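# Remove the cord binding a bunch of flowers

## Task

Get the cord off the bunch of flowers, keeping the stems unbent and the blooms uncrushed.

## Robot and tools

Robot: two yam_ultra arms, left_arm and right_arm, each with a two-finger parallel gripper and a wrist camera. Calibrated base positions in the scene frame: left_arm at (-0.036, +0.360, +0.040) m, right_arm at (+0.005, -0.259, +0.044) m, both facing almost exactly along +x. A camera stand is fixed to the floor behind the arms. Loose objects may occasionally get a small external nudge.

Frame: the scene frame has its origin at table-top height, halfway between the nominal bases. +x points out over the table, +z up, and left_arm sits on the +y side. Image left and right do not match these names. Reported hand positions (metres) and orientations (quat wxyz) are in this frame and can be off by a few centimetres, especially at long reach. On each gripper the fingers point along its +z axis and open and close along its y axis. end_effector_position is the point between the pads, roughly 1 cm behind the fingertips.

Command rows: every motion argument uses rows of 14 numbers in [-1, 1]. The first seven are for left_arm and the last seven for right_arm, and both arms are always written out. The order is dx, dy, dz, rx, ry, rz, opening. dx, dy and dz are an offset along the scene axes, where 1.0 equals 0.6 m. rx, ry and rz form a single rotation vector, where 1.0 equals 180 degrees, turning about the gripper's Hand target position. These six are offsets from the Hand target the arm had when the action or move began, not absolute poses. Sending the same offset again moves the arm further. If a translation is longer than 1.0 it gets scaled down along the same line. The opening is absolute: +1 is fully open (0.094 m) and -1 is closed. Writing 0 means half open, so to leave a gripper unchanged, repeat its current command.

execute_actions(actions, cameras): actions is a list of actions. Each action is a table of up to 15 rows, and each row is one 1/30 s control step. If a table is shorter, its last row is held until all 15 steps are used. Every row is measured from the start pose of that action. cameras is a list of names, ["all"], or []. An unknown name makes the call invalid. If actions is an empty list, images of every camera are returned along with the scene number.

move(target, speed, blend, opening_speed, grip_force, blocking, cameras): each gripper follows a straight path toward the target.
- target is one 14-number row, or a list of up to 15 rows. Every row is an offset from the same starting Hand targets.
- speed is in m/s, from 0.002 to 2.9, default 0.25. Rotation is capped at twice that value in rad/s.
- blend, in metres, rounds the corners between listed targets. 0 stops at each one.
- opening_speed sets how fast the opening command changes, in scale units per second, at least 0.2. Use it to close gently on things that can be crushed.
- grip_force is the force per pad in newtons, from 10 to 50. It stays set until you change it. Lower values make the fingers close slowly.
- blocking=false returns after about 0.5 s while the move keeps running.

A move lasts at most 10 s. It does not avoid obstacles or the other arm. Faster motion means more lag, more overshoot and harder impacts. Do not route a path close to an arm's own base, because that can flip its shoulder posture.

wait(seconds 0–10) lets the scene run while the arms hold their commands. stop() brakes a running move. zoom_image(camera, region [x0,y0,x1,y1] in pixels, at most 504×504) returns an enlarged view from the latest image of cam_high, cam_low, cam_left_wrist or cam_right_wrist. read_manual gives only licence text. finished_scene(scene) ends the current scene and cannot be undone; pass the current scene number.

Results: every call returns the robot state, which includes:
- end_effector position and quaternion
- Hand target, the last commanded pose after clipping; the next offsets count from this
- joint positions, velocities and torques
- grip_measured, on the same -1 to +1 scale
- grip_effort_nm, the gripper motor effort; negative means closing; it is not pad force
- Tool commands, if present

move also adds a "move:" line, for example done, off_target, moving, held or fault, plus limits (paced means the pose was clipped, held means steps were withheld). done means the arm came to rest within 10 mm and 2 degrees of its target. Neither done nor off_target says anything about contact. A MOTOR HOT line warns of heating. An OVER-TEMPERATURE FAULT folds that arm away for the rest of the scene.

Behaviour: each step, the commanded orientation is clipped to within 40° of the measured one. Friction and weight can leave the gripper a few cm short of its target. A zero row asks for the target again, and if the gripper still falls short, send the remaining gap as an offset. An arm that is blocked keeps pushing until you command a target back past its gripper. While opening, grip_measured follows the command. Squeeze force starts at first touch, rises by about 1 N per 0.001 below that reading, and jumps to the full limit around 20 N. Set grip_force low and close slowly on stems and blooms. To release, command an opening well above grip_measured.

Avoid:
- dropping objects or letting go of them while they are moving
- fast impacts or hard pushes, especially on fixed or heavy things
- anything leaving the table
- the two arms hitting or pressing on each other, or one gripper closing on the other's fingers
- strain on a wrist-camera cable; cable contact counts as hand contact
- motor overheating from long stretched-out holds or pushing toward unreachable poses

Each tool is called after "Emit:" in YAML: its name, and indented under it one key for each argument.

## Session

Emit:
execute_actions:
  actions: []

Scene clock: 0.00 s.
left_arm: end_effector_position=(+0.3606, +0.3993, +0.1484) grip_measured=+1.000 grip_effort_nm=n/a end_effector_quat_wxyz=(+0.600, -0.067, +0.796, +0.049) | right_arm: end_effector_position=(+0.3960, -0.3022, +0.1390) grip_measured=+1.000 grip_effort_nm=n/a end_effector_quat_wxyz=(+0.562, +0.101, +0.818, -0.071)
Joint positions: left_arm=[0.04 1.537 0.349 0.907 -0.118 -0.037 0.094] | right_arm=[-0.026 1.514 0.378 0.762 0.219 0.082 0.094]
Joint velocities: within noise
Joint torques (N m): no reading
Heat: left arm: 31 °C; right arm: 31 °C.
Hand target: left_arm +0.3602, +0.3993, +0.1467; +0.596, -0.068, +0.799, +0.050 | right_arm +0.3979, -0.3026, +0.1438; +0.568, +0.102, +0.814, -0.071
Tool commands: left_gripper/opening=+1.0 right_gripper/opening=+1.0

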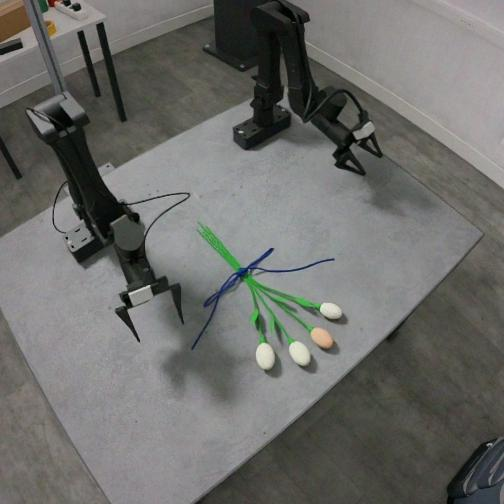

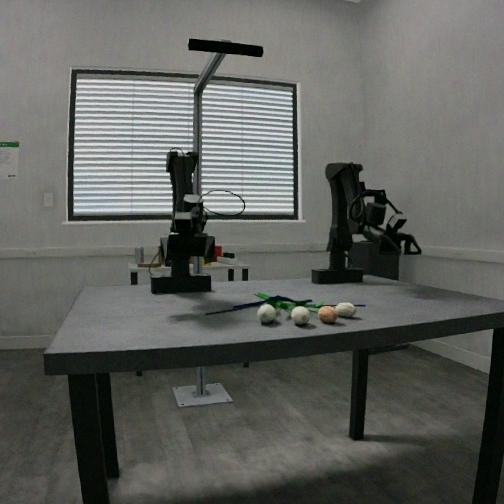

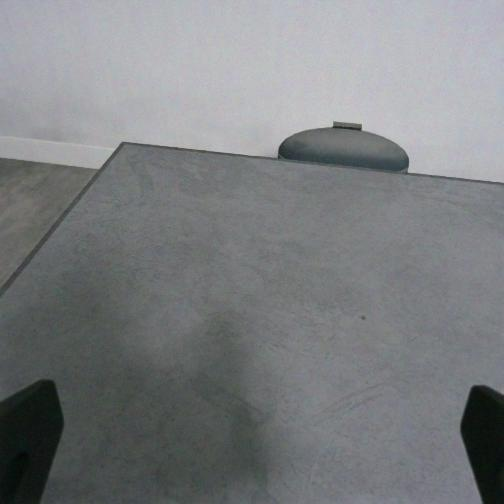

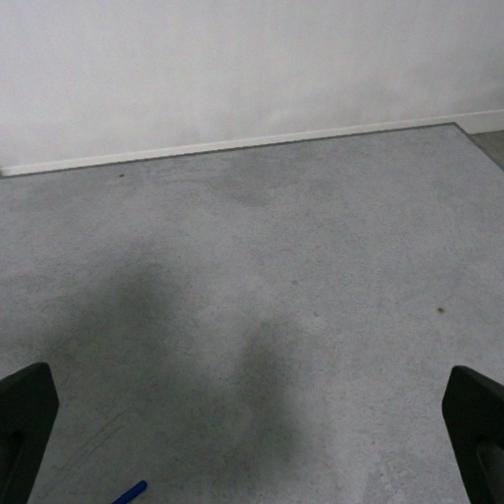

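Emit:
zoom_image:
  camera: "cam_high"
  region: [180, 210, 350, 380]

Emit:
zoom_image:
  camera: "cam_low"
  region: [190, 270, 380, 340]

Emit:
zoom_image:
  camera: "cam_high"
  region: [200, 235, 280, 315]

Scaled by 2.965 from the camera's 504x504 image, which has a finer 720x720 frame.

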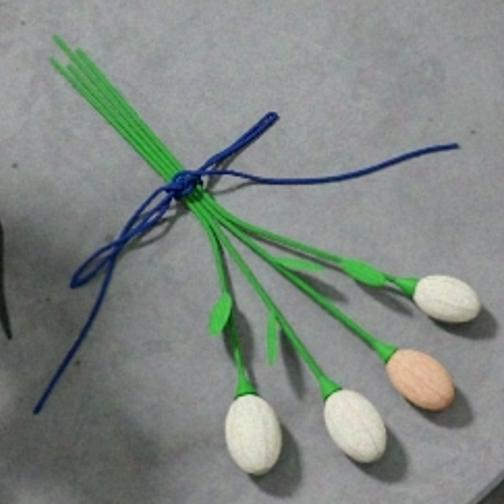

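Scaled by 2.653 from the camera's 504x504 image, which has a finer 720x720 frame.

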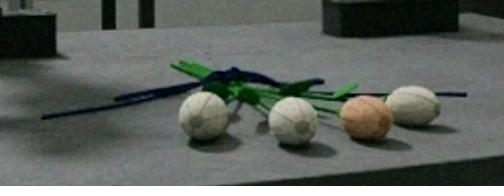

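Scaled by 6.300 from the camera's 504x504 image, which has a finer 720x720 frame.

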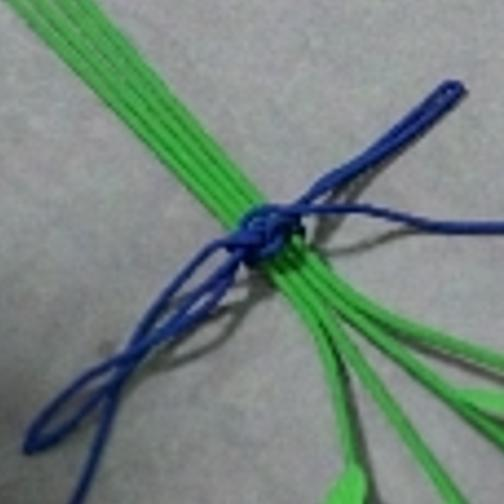

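Emit:
move:
  target: [0,0,0,0,0,0,1,-0.163,0.338,0.227,0.0309,0.2475,0.0752,1]
  cameras: ["all"]

Scene clock: 107.17 s.
left_arm: end_effector_position=(+0.3606, +0.3993, +0.1484) grip_measured=+1.000 grip_effort_nm=0.00 end_effector_quat_wxyz=(+0.600, -0.067, +0.796, +0.049) | right_arm: end_effector_position=(+0.2999, -0.1017, +0.2749) grip_measured=+1.000 grip_effort_nm=0.00 end_effector_quat_wxyz=(+0.216, -0.003, +0.976, -0.002)
Joint positions: left_arm=[0.04 1.537 0.349 0.907 -0.118 -0.037 0.094] | right_arm=[0.607 1.516 1.59 -1.284 0.25 0.568 0.094]
Joint torques (N m): left_arm=[-0.02 -5.96 6.17 2.14 0.03 0.01] | right_arm=[0.21 -4.78 8.12 0.77 0.1 0.05]
Heat: left arm: 34 °C; right arm: 37 °C.
Hand target: left_arm +0.3602, +0.3993, +0.1467; +0.596, -0.068, +0.799, +0.050 | right_arm +0.3002, -0.0998, +0.2801; +0.216, -0.001, +0.976, +0.000
Off the commanded pose: left_arm 0.002 m, 1 deg | right_arm 0.005 m, 0 deg.
move: done

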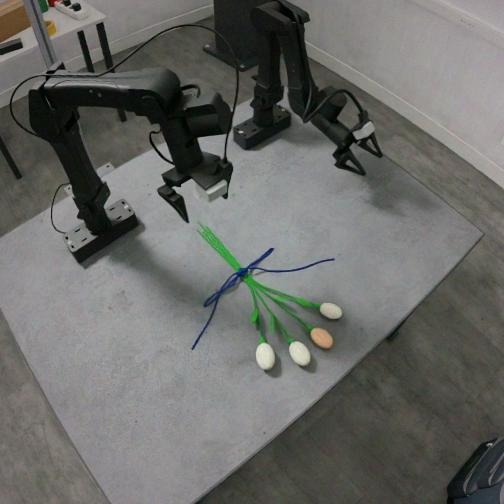

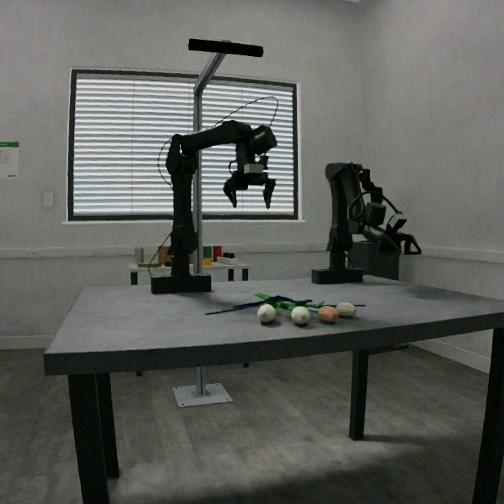

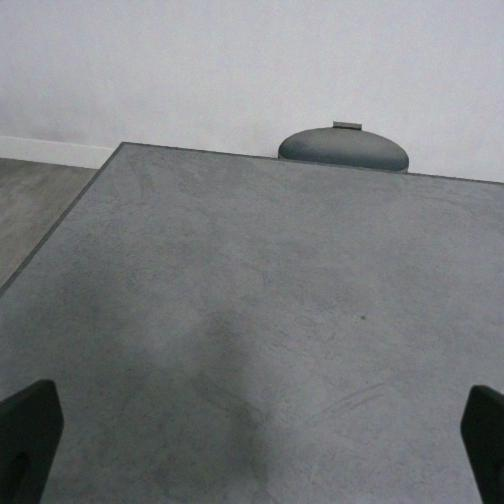

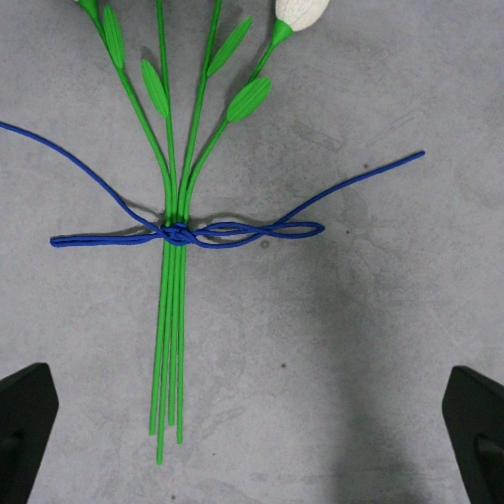

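Emit:
zoom_image:
  camera: "cam_right_wrist"
  region: [120, 180, 240, 300]

Emit:
zoom_image:
  camera: "cam_right_wrist"
  region: [0, 100, 440, 300]

Scaled by 4.200 from the camera's 504x504 image, which has a finer 720x720 frame.

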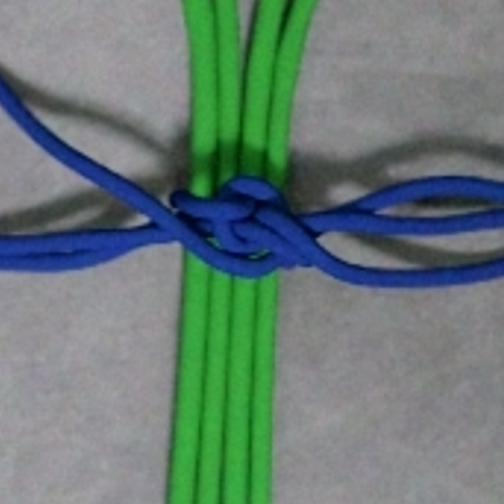

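Scaled by 1.145 from the camera's 504x504 image, which has a finer 720x720 frame.

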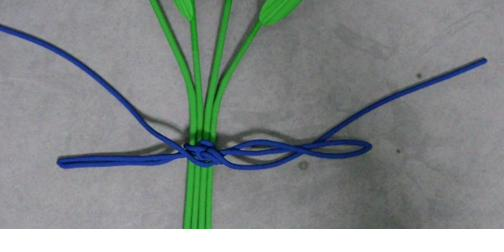

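Emit:
move:
  target: [-0.1003,-0.4155,0.2222,-0.0224,0.2686,-0.0507,1,0.1813,-0.192,-0.2668,0.0823,0.1221,-0.3714,1]
  cameras: ["all"]

Scene clock: 166.57 s.
left_arm: end_effector_position=(+0.2989, +0.1515, +0.2863) grip_measured=+1.000 grip_effort_nm=0.00 end_effector_quat_wxyz=(+0.228, +0.001, +0.974, -0.010) | right_arm: end_effector_position=(+0.4048, -0.2147, +0.1186) grip_measured=+1.000 grip_effort_nm=-0.01 end_effector_quat_wxyz=(+0.000, +0.554, +0.833, -0.001)
Joint positions: left_arm=[-0.683 1.751 1.897 -1.337 -0.266 -0.626 0.094] | right_arm=[0.095 2.094 1.766 -1.244 0.001 1.282 0.094]
Joint torques (N m): left_arm=[-0.27 -6.48 8.84 1.03 -0.18 -0.05] | right_arm=[-0.31 -9.25 7.71 0.06 -0.01 0.02]
Heat: left arm: 35 °C; right arm: 33 °C.
Hand target: left_arm +0.3001, +0.1501, +0.2801; +0.217, +0.000, +0.976, -0.001 | right_arm +0.4089, -0.2150, +0.1200; +0.000, +0.559, +0.829, +0.000
Off the commanded pose: left_arm 0.007 m, 2 deg | right_arm 0.004 m, 1 deg.
move: done

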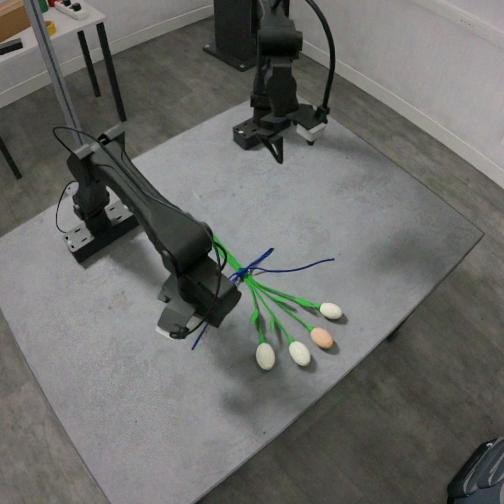

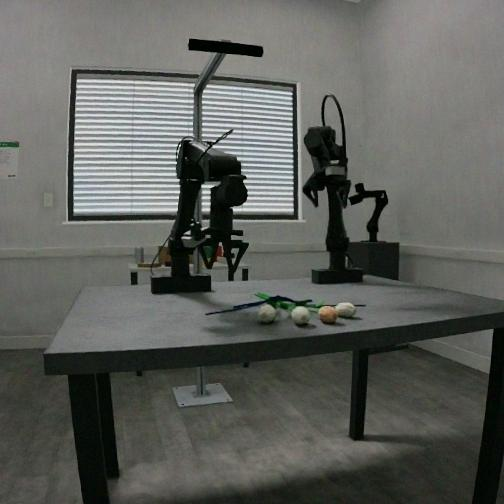

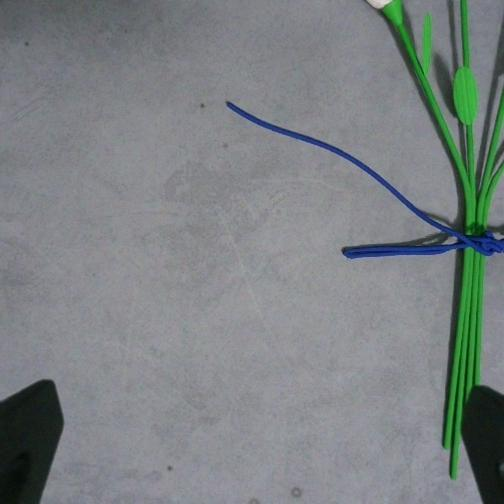

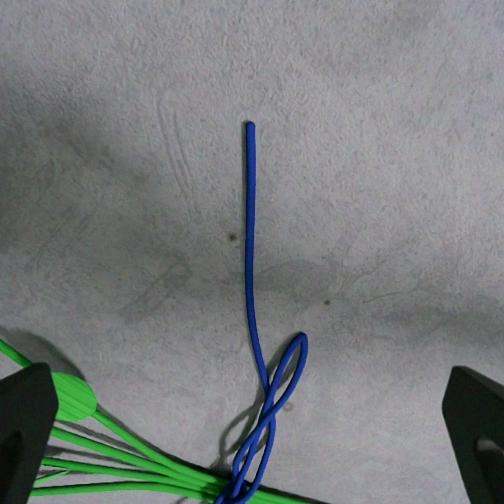

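Emit:
move:
  target: [-0.0168,-0.3085,-0.2168,0,0,0,1,0,0,-0.1333,0,0,0,-0.3]
  cameras: ["all"]
  speed: 0.2

Scene clock: 267.33 s.
left_arm: end_effector_position=(+0.2861, -0.0377, +0.1627) grip_measured=+1.000 grip_effort_nm=0.00 end_effector_quat_wxyz=(+0.219, +0.004, +0.976, -0.021) | right_arm: end_effector_position=(+0.4096, -0.2140, +0.0480) grip_measured=-0.298 grip_effort_nm=-0.09 end_effector_quat_wxyz=(+0.003, +0.554, +0.833, +0.002)
Joint positions: left_arm=[-1.015 2.276 2.169 -1.182 -0.346 -0.955 0.094] | right_arm=[0.095 2.163 1.588 -0.988 0.001 1.282 0.033]
Joint torques (N m): left_arm=[0.25 -11.11 9.03 0.96 -0.41 -0.08] | right_arm=[-0.13 -9.42 4.75 0.41 0.03 0.06]
Heat: left arm: 29 °C; right arm: 34 °C.
Hand target: left_arm +0.2899, -0.0350, +0.1498; +0.216, +0.000, +0.976, -0.001 | right_arm +0.4090, -0.2149, +0.0400; +0.000, +0.559, +0.829, +0.000
Off the commanded pose: left_arm 0.014 m, 2 deg | right_arm 0.008 m, 1 deg.
move: off_target (left_arm)

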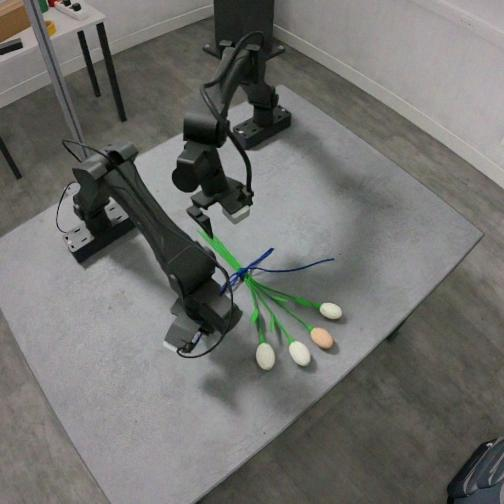

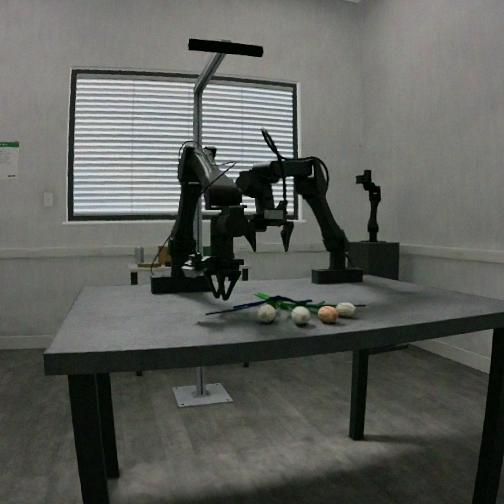

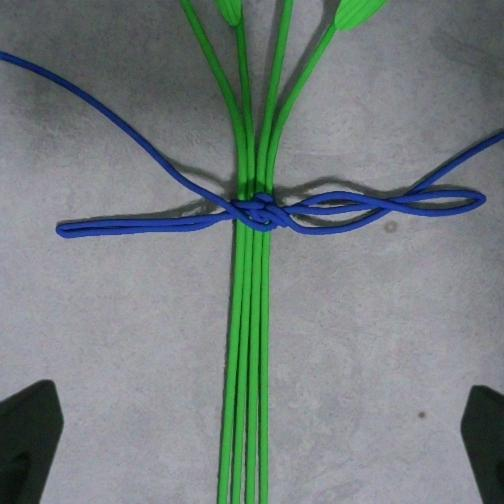

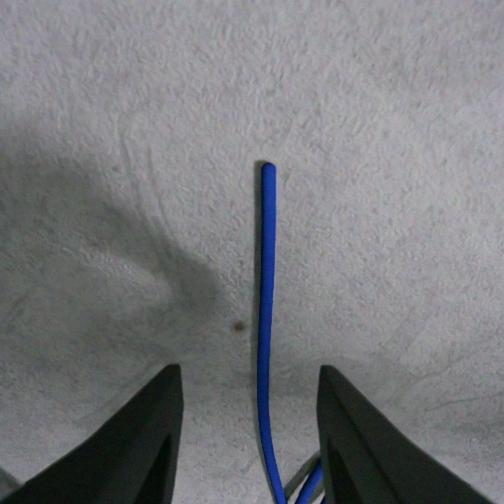

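Emit:
move:
  target: [0.0335,0.0033,-0.1663,0,0,0,0.06,-0.0062,-0.0025,-0.0367,0,0,0,-0.3]
  cameras: ["cam_left_wrist","cam_right_wrist","cam_low"]
  speed: 0.1

Scene clock: 284.90 s.
left_arm: end_effector_position=(+0.3083, -0.0378, +0.0728) grip_measured=+0.062 grip_effort_nm=-0.11 end_effector_quat_wxyz=(+0.223, -0.002, +0.975, -0.019) | right_arm: end_effector_position=(+0.4072, -0.2143, +0.0276) grip_measured=-0.298 grip_effort_nm=-0.09 end_effector_quat_wxyz=(+0.005, +0.554, +0.833, +0.004)
Joint positions: left_arm=[-0.979 2.343 1.922 -0.853 -0.346 -0.928 0.05] | right_arm=[0.095 2.179 1.527 -0.906 0.001 1.282 0.033]
Joint torques (N m): left_arm=[0.42 -11.32 6.72 1.2 -0.35 0.05] | right_arm=[-0.35 -9.24 4.56 0.41 0.02 0.03]
Heat: left arm: 30 °C; right arm: 32 °C.
Hand target: left_arm +0.3101, -0.0330, +0.0502; +0.217, +0.000, +0.976, -0.001 | right_arm +0.4051, -0.2164, +0.0179; +0.000, +0.559, +0.829, +0.000
Off the commanded pose: left_arm 0.023 m, 2 deg | right_arm 0.010 m, 1 deg.
move: off_target (left_arm)
Images, in order (width x height): cam_low 504x504, cam_left_wrist 504x504, cam_right_wrist 504x504.

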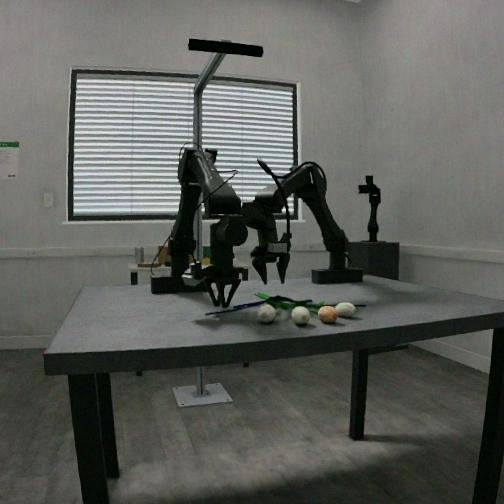

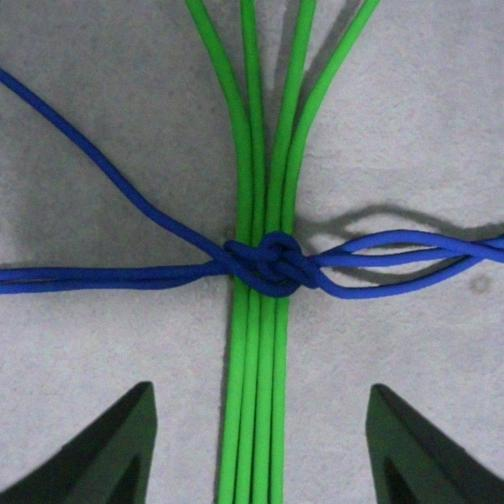

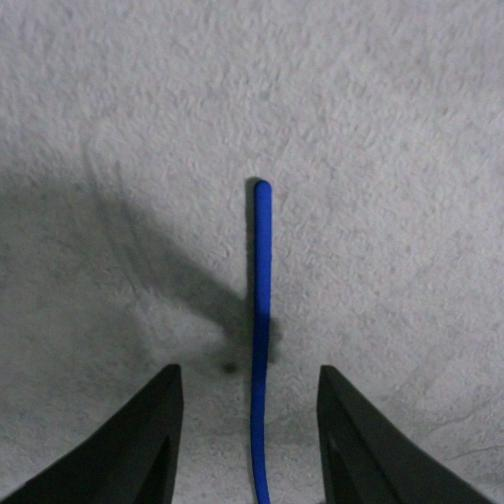

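Emit:
move:
  target: [0.0033,0.0033,-0.07,0,0,0,0.06,-0.002,0.0,-0.0167,0,0,0,-0.3]
  cameras: ["cam_left_wrist","cam_right_wrist","cam_low"]
  speed: 0.06

Scene clock: 292.93 s.
left_arm: end_effector_position=(+0.3117, -0.0384, +0.0333) grip_measured=+0.062 grip_effort_nm=-0.11 end_effector_quat_wxyz=(+0.225, -0.002, +0.974, -0.021) | right_arm: end_effector_position=(+0.4067, -0.2143, +0.0179) grip_measured=-0.298 grip_effort_nm=-0.09 end_effector_quat_wxyz=(+0.006, +0.554, +0.833, +0.004)
Joint positions: left_arm=[-0.974 2.391 1.843 -0.719 -0.346 -0.922 0.05] | right_arm=[0.095 2.192 1.505 -0.87 0.001 1.282 0.033]
Joint torques (N m): left_arm=[0.59 -11.36 6.2 1.23 -0.27 0.02] | right_arm=[-0.44 -9.22 4.31 0.41 0 0.03]
Heat: left arm: 30 °C; right arm: 32 °C.
Hand target: left_arm +0.3120, -0.0311, +0.0082; +0.217, +0.000, +0.976, -0.001 | right_arm +0.4041, -0.2164, +0.0080; +0.000, +0.559, +0.829, +0.000
Off the commanded pose: left_arm 0.026 m, 3 deg | right_arm 0.011 m, 1 deg.
move: off_target (left_arm, right_arm)
Images, in order (width x height): cam_low 504x504, cam_left_wrist 504x504, cam_right_wrist 504x504.

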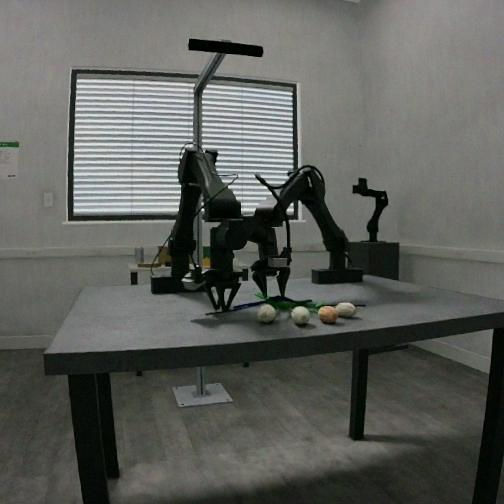

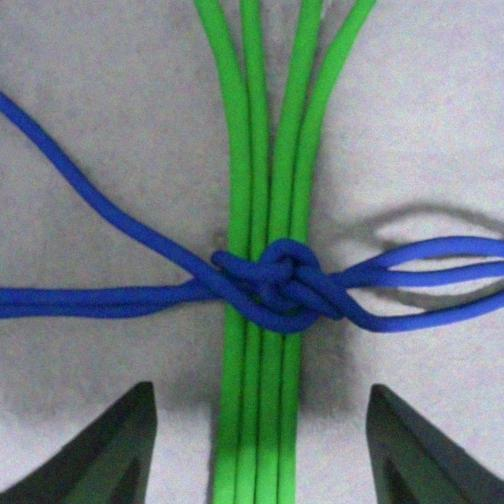

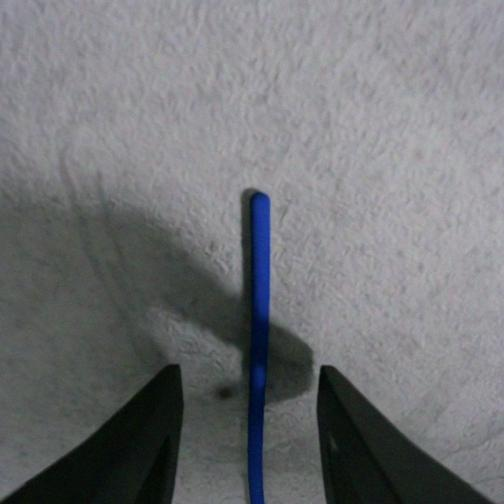

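Emit:
move:
  target: [-0.004,0.003,-0.0283,0,0,0,0.06,0,0.0,-0.0083,0,0,0,-0.3]
  cameras: ["cam_left_wrist","cam_right_wrist","cam_low"]
  speed: 0.05

Emit:
zoom_image:
  camera: "cam_low"
  region: [190, 240, 310, 340]

Scene clock: 302.53 s.
left_arm: end_effector_position=(+0.3119, -0.0386, +0.0220) grip_measured=+0.062 grip_effort_nm=-0.10 end_effector_quat_wxyz=(+0.228, -0.003, +0.973, -0.026) | right_arm: end_effector_position=(+0.4069, -0.2143, +0.0135) grip_measured=-0.298 grip_effort_nm=-0.09 end_effector_quat_wxyz=(+0.006, +0.554, +0.833, +0.005)
Joint positions: left_arm=[-0.974 2.398 1.805 -0.663 -0.346 -0.922 0.05] | right_arm=[0.095 2.199 1.498 -0.855 0.001 1.282 0.033]
Joint torques (N m): left_arm=[0.1 -10.61 5.67 1.28 -0.25 -0.01] | right_arm=[-0.21 -8.99 4.44 0.4 -0.03 0.02]
Heat: left arm: 29 °C; right arm: 31 °C.
Hand target: left_arm +0.3096, -0.0293, -0.0088; +0.217, +0.000, +0.976, -0.001 | right_arm +0.4040, -0.2165, +0.0029; +0.000, +0.559, +0.829, +0.000
Off the commanded pose: left_arm 0.032 m, 3 deg | right_arm 0.011 m, 1 deg.
move: off_target (left_arm, right_arm)
Images, in order (width x height): cam_low 504x504, cam_left_wrist 504x504, cam_right_wrist 504x504.

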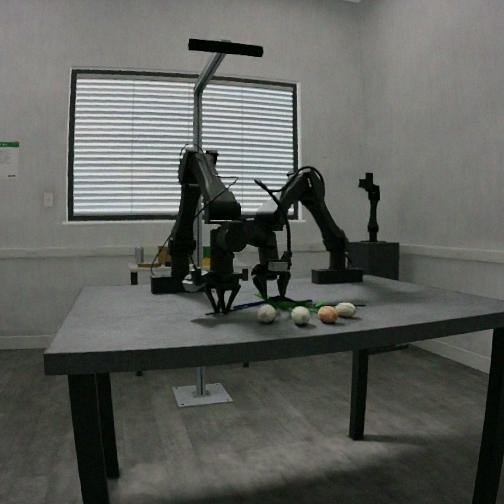

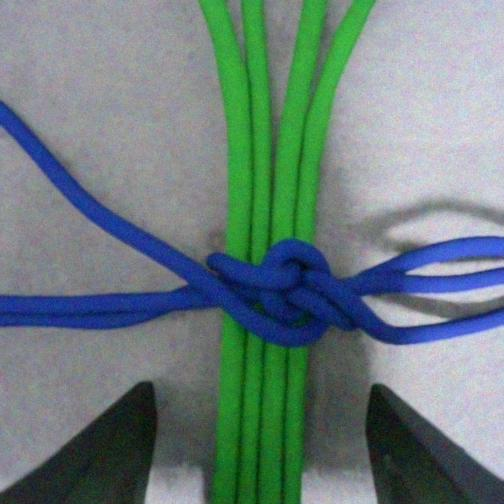

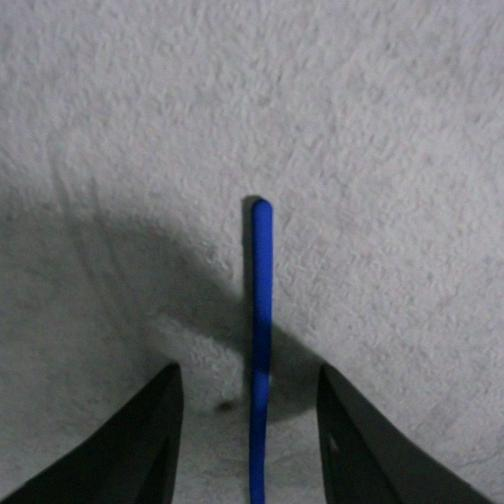

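Scaled by 4.200 from the camera's 504x504 image, which has a finer 720x720 frame.

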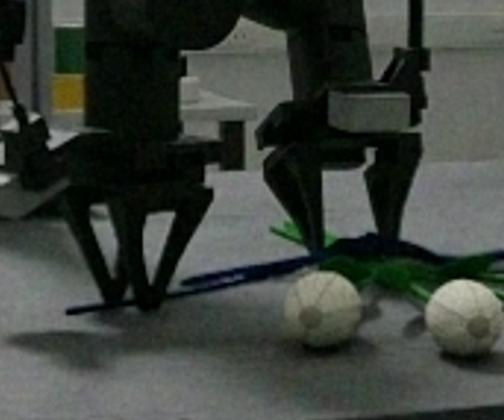

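Emit:
move:
  target: [0,0,0,0,0,0,-0.62,0,0,0,0,0,0,-0.95]
  cameras: ["cam_left_wrist","cam_right_wrist","cam_low"]
  speed: 0.05
  opening_speed: 0.4
  grip_force: [12, 40]

Scene clock: 324.43 s.
left_arm: end_effector_position=(+0.3137, -0.0408, +0.0230) grip_measured=-0.617 grip_effort_nm=-0.18 end_effector_quat_wxyz=(+0.232, -0.004, +0.972, -0.030) | right_arm: end_effector_position=(+0.4074, -0.2142, +0.0135) grip_measured=-0.942 grip_effort_nm=-0.85 end_effector_quat_wxyz=(+0.007, +0.554, +0.832, +0.005)
Joint positions: left_arm=[-0.974 2.398 1.805 -0.65 -0.348 -0.921 0.018] | right_arm=[0.095 2.199 1.498 -0.853 0 1.282 0.003]
Joint torques (N m): left_arm=[0.27 -10.71 5.64 1.17 -0.27 0.02] | right_arm=[-0.43 -9.03 4.34 0.42 -0.02 0.03]
Heat: left arm: 29 °C; right arm: 31 °C.
Hand target: left_arm +0.3096, -0.0294, -0.0088; +0.217, +0.000, +0.976, -0.001 | right_arm +0.4040, -0.2164, +0.0029; +0.000, +0.559, +0.829, +0.000
Off the commanded pose: left_arm 0.034 m, 4 deg | right_arm 0.011 m, 1 deg.
grip_force (N): 12, 40
move: off_target (left_arm, right_arm)
Images, in order (width x height): cam_low 504x504, cam_left_wrist 504x504, cam_right_wrist 504x504.

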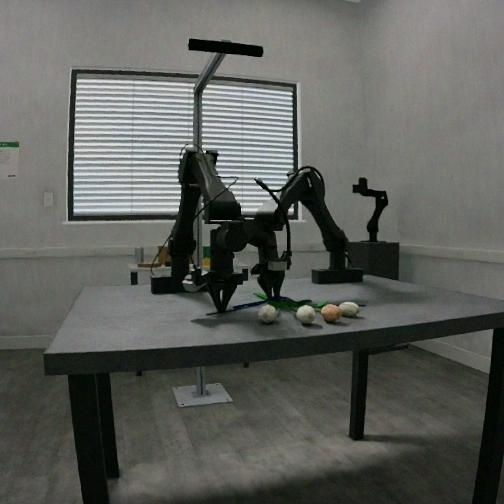

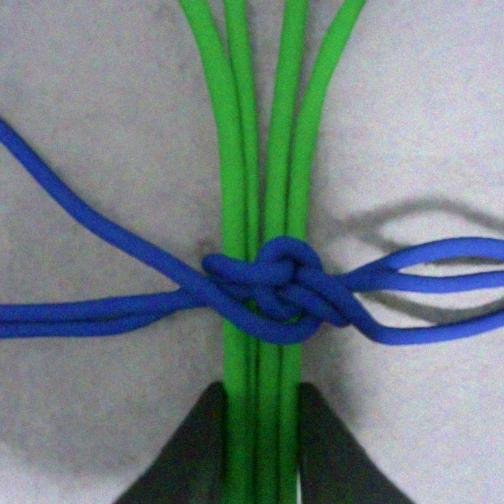

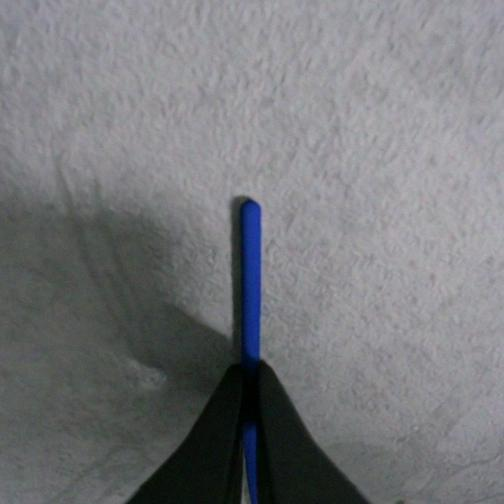

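Emit:
move:
  target: [0,0,0,0,0,0,-0.66,0.024,-0.08,0.025,0,0,0,-0.95]
  cameras: ["cam_left_wrist","cam_right_wrist","cam_high"]
  speed: 0.05

Scene clock: 338.23 s.
left_arm: end_effector_position=(+0.3138, -0.0409, +0.0215) grip_measured=-0.658 grip_effort_nm=-0.11 end_effector_quat_wxyz=(+0.232, -0.004, +0.972, -0.030) | right_arm: end_effector_position=(+0.4173, -0.2611, +0.0197) grip_measured=-0.942 grip_effort_nm=-0.85 end_effector_quat_wxyz=(+0.005, +0.559, +0.829, +0.006)
Joint positions: left_arm=[-0.974 2.401 1.805 -0.647 -0.348 -0.921 0.016] | right_arm=[-0.022 2.217 1.555 -0.894 -0.004 1.178 0.003]
Joint torques (N m): left_arm=[0.17 -10.8 5.85 1.14 -0.25 -0.03] | right_arm=[-0.5 -9.37 7.24 0.02 0.02 -0.06]
Heat: left arm: 29 °C; right arm: 31 °C.
Hand target: left_arm +0.3096, -0.0293, -0.0088; +0.217, +0.000, +0.976, -0.001 | right_arm +0.4185, -0.2645, +0.0180; +0.000, +0.559, +0.829, +0.000
Off the commanded pose: left_arm 0.033 m, 4 deg | right_arm 0.004 m, 1 deg.
grip_force (N): 12, 40
move: off_target (left_arm)
Images, in order (width x height): cam_high 504x504, cam_left_wrist 504x504, cam_right_wrist 504x504.

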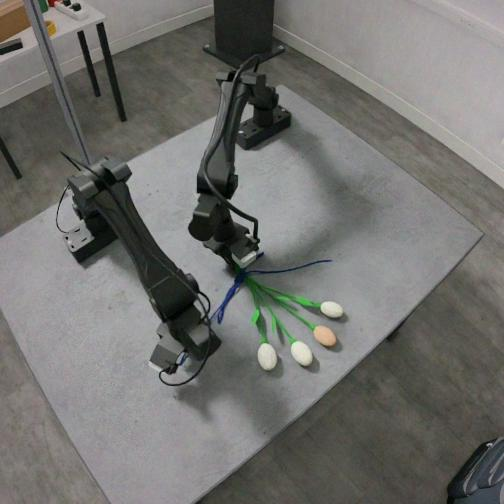

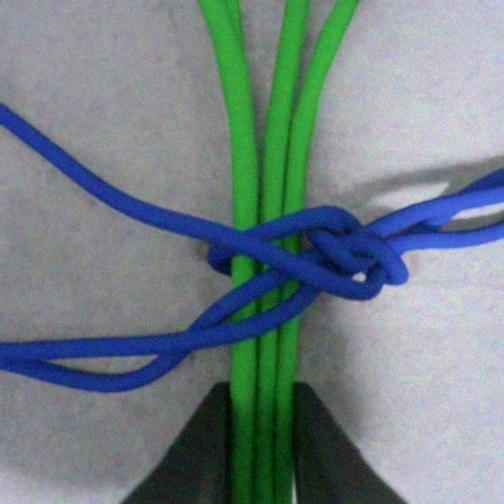

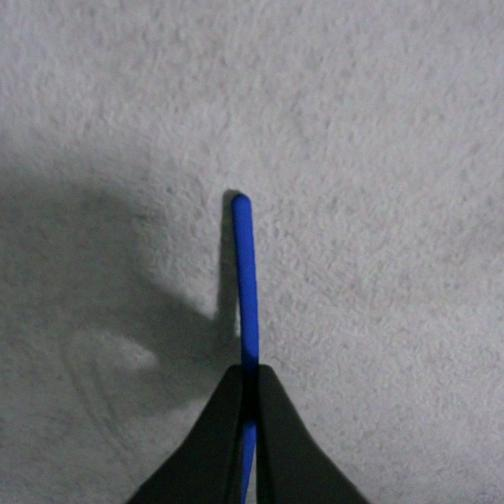

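Emit:
move:
  target: [0,0,0,0,0,0,-0.66,0.0,-0.12,0.015,0,0,0,-0.95]
  cameras: ["cam_left_wrist","cam_right_wrist","cam_high"]
  speed: 0.06

Scene clock: 346.87 s.
left_arm: end_effector_position=(+0.3138, -0.0409, +0.0215) grip_measured=-0.658 grip_effort_nm=-0.11 end_effector_quat_wxyz=(+0.232, -0.004, +0.972, -0.030) | right_arm: end_effector_position=(+0.4172, -0.3336, +0.0285) grip_measured=-0.942 grip_effort_nm=-0.85 end_effector_quat_wxyz=(+0.005, +0.560, +0.828, +0.005)
Joint positions: left_arm=[-0.974 2.401 1.805 -0.647 -0.348 -0.921 0.016] | right_arm=[-0.197 2.229 1.614 -0.943 -0.005 1.006 0.003]
Joint torques (N m): left_arm=[0.08 -10.86 5.78 1.14 -0.27 0.04] | right_arm=[-0.35 -9.48 7.3 0.06 0.05 -0.14]
Heat: left arm: 29 °C; right arm: 31 °C.
Hand target: left_arm +0.3096, -0.0293, -0.0088; +0.217, +0.000, +0.976, -0.001 | right_arm +0.4184, -0.3364, +0.0270; +0.000, +0.559, +0.829, +0.000
Off the commanded pose: left_arm 0.033 m, 4 deg | right_arm 0.003 m, 1 deg.
grip_force (N): 12, 40
move: off_target (left_arm)
Images, in order (width x height): cam_high 504x504, cam_left_wrist 504x504, cam_right_wrist 504x504.

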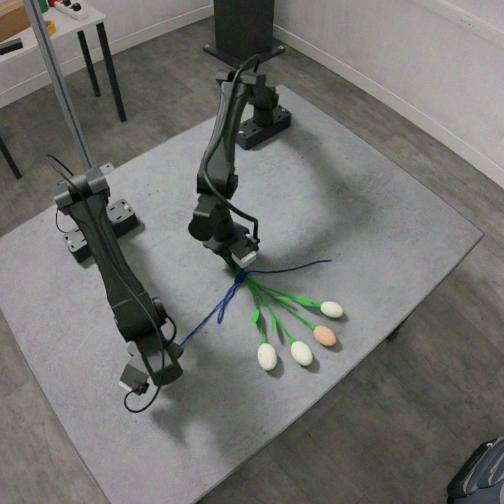

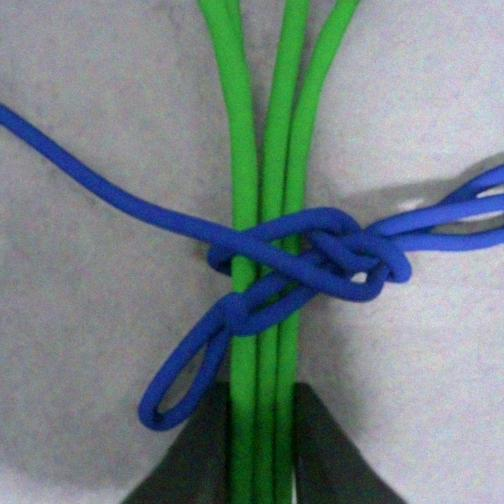

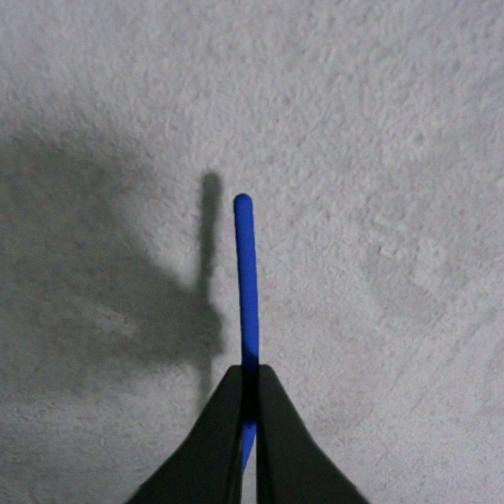

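Emit:
move:
  target: [0,0,0,0,0,0,-0.66,0.0,-0.1,0.01,0,0,0,-0.95]
  cameras: ["cam_left_wrist","cam_high"]
  speed: 0.06

Scene clock: 353.47 s.
left_arm: end_effector_position=(+0.3138, -0.0409, +0.0215) grip_measured=-0.658 grip_effort_nm=-0.11 end_effector_quat_wxyz=(+0.232, -0.004, +0.972, -0.030) | right_arm: end_effector_position=(+0.4175, -0.3937, +0.0347) grip_measured=-0.942 grip_effort_nm=-0.85 end_effector_quat_wxyz=(+0.005, +0.561, +0.828, +0.004)
Joint positions: left_arm=[-0.974 2.401 1.805 -0.647 -0.348 -0.921 0.016] | right_arm=[-0.333 2.278 1.724 -1.004 -0.005 0.871 0.003]
Joint torques (N m): left_arm=[0.25 -10.88 5.9 1.13 -0.31 -0.02] | right_arm=[-0.18 -9.88 7.58 -0.01 0.02 -0.11]
Heat: left arm: 29 °C; right arm: 32 °C.
Hand target: left_arm +0.3096, -0.0293, -0.0088; +0.217, +0.000, +0.976, -0.001 | right_arm +0.4184, -0.3965, +0.0330; +0.000, +0.559, +0.829, +0.000
Off the commanded pose: left_arm 0.033 m, 4 deg | right_arm 0.003 m, 1 deg.
grip_force (N): 12, 40
move: off_target (left_arm)
Images, in order (width x height): cam_high 504x504, cam_left_wrist 504x504.

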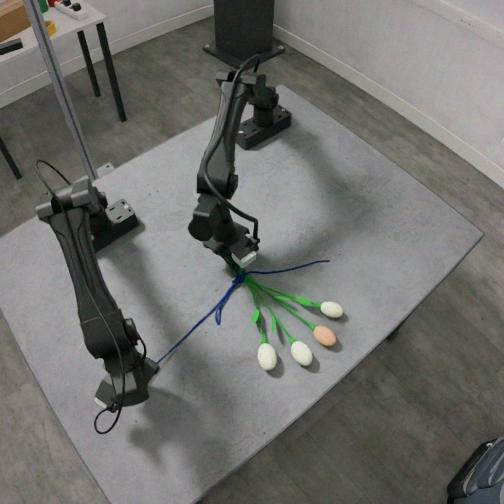

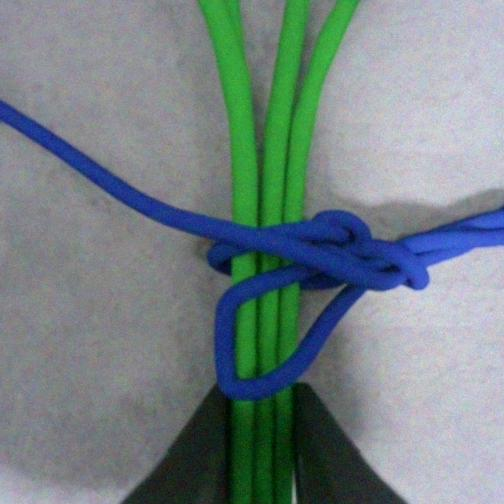

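Emit:
move:
  target: [0,0,0,0,0,0,-0.66,0.0,-0.1,0.01,0,0,0,-0.95]
  cameras: ["cam_left_wrist","cam_high"]
  speed: 0.06

Scene clock: 361.70 s.
left_arm: end_effector_position=(+0.3138, -0.0409, +0.0215) grip_measured=-0.658 grip_effort_nm=-0.11 end_effector_quat_wxyz=(+0.232, -0.004, +0.972, -0.030) | right_arm: end_effector_position=(+0.4181, -0.4538, +0.0413) grip_measured=-0.942 grip_effort_nm=-0.85 end_effector_quat_wxyz=(+0.006, +0.561, +0.828, +0.003)
Joint positions: left_arm=[-0.974 2.401 1.805 -0.647 -0.348 -0.921 0.016] | right_arm=[-0.458 2.364 1.901 -1.095 -0.005 0.746 0.003]
Joint torques (N m): left_arm=[0.24 -10.78 5.78 1.1 -0.3 0.01] | right_arm=[-0.18 -10.52 7.75 0.05 0.03 -0.09]
Heat: left arm: 29 °C; right arm: 32 °C.
Hand target: left_arm +0.3096, -0.0293, -0.0088; +0.217, +0.000, +0.976, -0.001 | right_arm +0.4184, -0.4565, +0.0390; +0.000, +0.559, +0.829, +0.000
Off the commanded pose: left_arm 0.033 m, 4 deg | right_arm 0.004 m, 1 deg.
grip_force (N): 12, 40
move: off_target (left_arm)
Images, in order (width x height): cam_high 504x504, cam_left_wrist 504x504.

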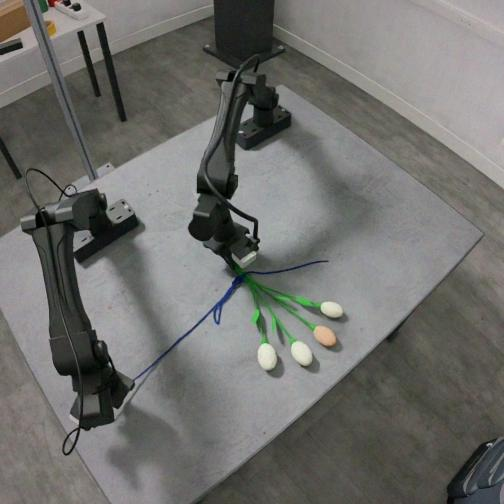

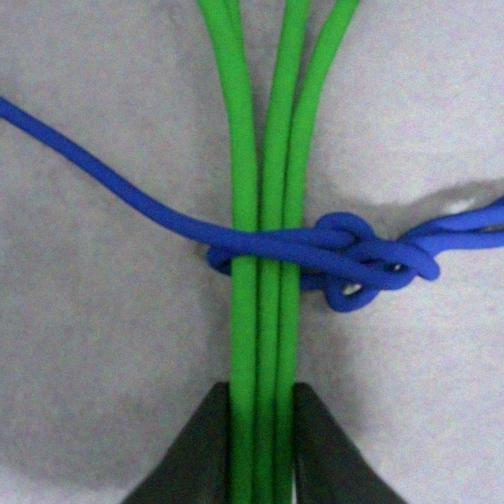

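Emit:
move:
  target: [0,0,0,0,0,0,-0.66,0.0,-0.08,0.0,0,0,0,-0.95]
  cameras: ["cam_left_wrist","cam_high"]
  speed: 0.05

Scene clock: 371.30 s.
left_arm: end_effector_position=(+0.3138, -0.0409, +0.0215) grip_measured=-0.658 grip_effort_nm=-0.11 end_effector_quat_wxyz=(+0.232, -0.004, +0.972, -0.030) | right_arm: end_effector_position=(+0.4193, -0.5016, +0.0423) grip_measured=-0.942 grip_effort_nm=-0.85 end_effector_quat_wxyz=(+0.007, +0.560, +0.828, +0.003)
Joint positions: left_arm=[-0.974 2.401 1.805 -0.647 -0.348 -0.921 0.016] | right_arm=[-0.547 2.473 2.1 -1.184 -0.005 0.656 0.003]
Joint torques (N m): left_arm=[0.25 -10.91 5.81 1.15 -0.27 0] | right_arm=[-0.42 -11.14 7.54 0.03 0.05 -0.12]
Heat: left arm: 29 °C; right arm: 33 °C.
Hand target: left_arm +0.3096, -0.0293, -0.0088; +0.217, +0.000, +0.976, -0.001 | right_arm +0.4184, -0.5046, +0.0391; +0.000, +0.559, +0.829, +0.000
Off the commanded pose: left_arm 0.033 m, 4 deg | right_arm 0.004 m, 1 deg.
grip_force (N): 12, 40
move: off_target (left_arm)
Images, in order (width x height): cam_high 504x504, cam_left_wrist 504x504.

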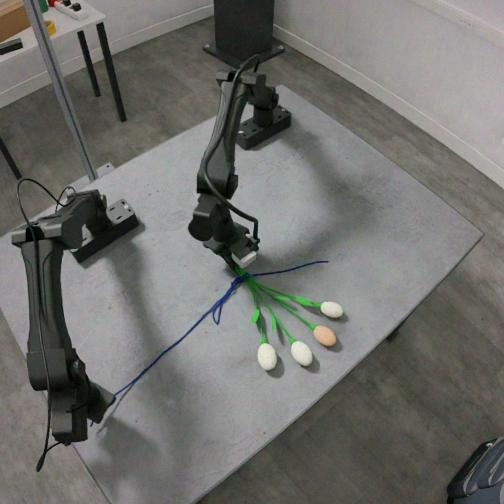

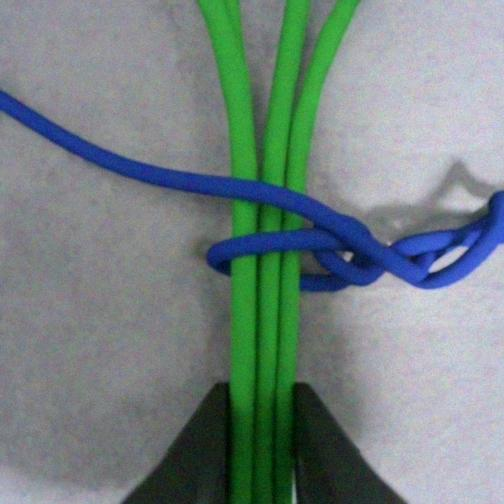

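Emit:
move:
  target: [0,0,0,0,0,0,-0.66,-0.1167,-0.15,0.0,0,0,0,-0.95]
  cameras: ["cam_left_wrist","cam_high"]
  speed: 0.06

Scene clock: 390.30 s.
left_arm: end_effector_position=(+0.3138, -0.0434, +0.0216) grip_measured=-0.658 grip_effort_nm=-0.11 end_effector_quat_wxyz=(+0.231, -0.004, +0.972, -0.036) | right_arm: end_effector_position=(+0.3494, -0.5884, +0.0423) grip_measured=-0.942 grip_effort_nm=-0.85 end_effector_quat_wxyz=(+0.001, +0.559, +0.829, +0.005)
Joint positions: left_arm=[-0.974 2.401 1.805 -0.639 -0.339 -0.921 0.016] | right_arm=[-0.782 2.473 2.1 -1.198 -0.009 0.419 0.003]
Joint torques (N m): left_arm=[0.35 -10.91 5.85 1.06 -0.34 0.03] | right_arm=[-0.75 -11.4 7.21 0.13 0.08 -0.16]
Heat: left arm: 28 °C; right arm: 32 °C.
Hand target: left_arm +0.3096, -0.0294, -0.0088; +0.217, +0.000, +0.976, -0.001 | right_arm +0.3485, -0.5944, +0.0391; +0.000, +0.559, +0.829, +0.000
Off the commanded pose: left_arm 0.034 m, 4 deg | right_arm 0.007 m, 1 deg.
grip_force (N): 12, 40
move: off_target (left_arm)
Images, in order (width x height): cam_high 504x504, cam_left_wrist 504x504.

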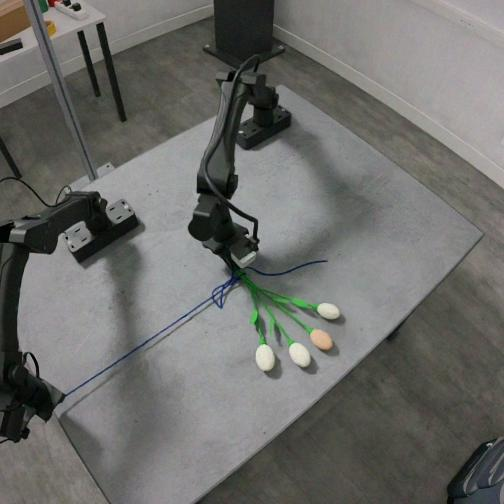

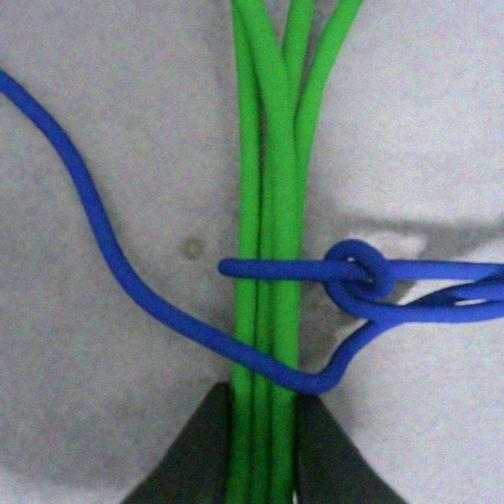

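Emit:
zoom_image:
  camera: "cam_left_wrist"
  region: [180, 200, 504, 420]

Emit:
zoom_image:
  camera: "cam_high"
  region: [190, 240, 350, 340]

Scaled by 1.556 from the camera's 504x504 image, which has a finer 720x720 frame.

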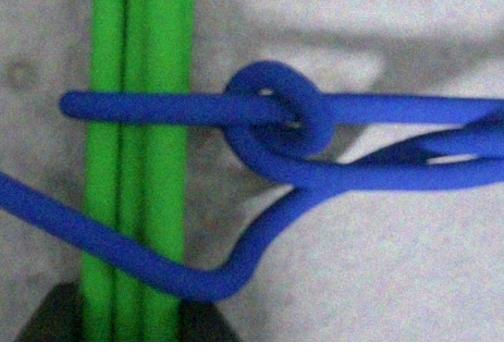

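Scaled by 3.150 from the camera's 504x504 image, which has a finer 720x720 frame.

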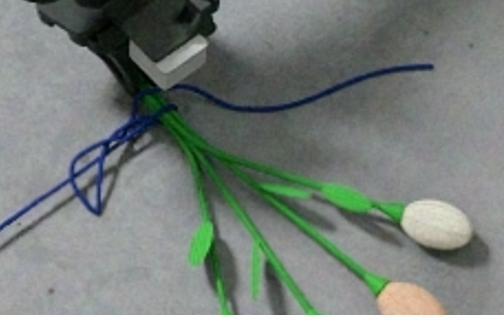

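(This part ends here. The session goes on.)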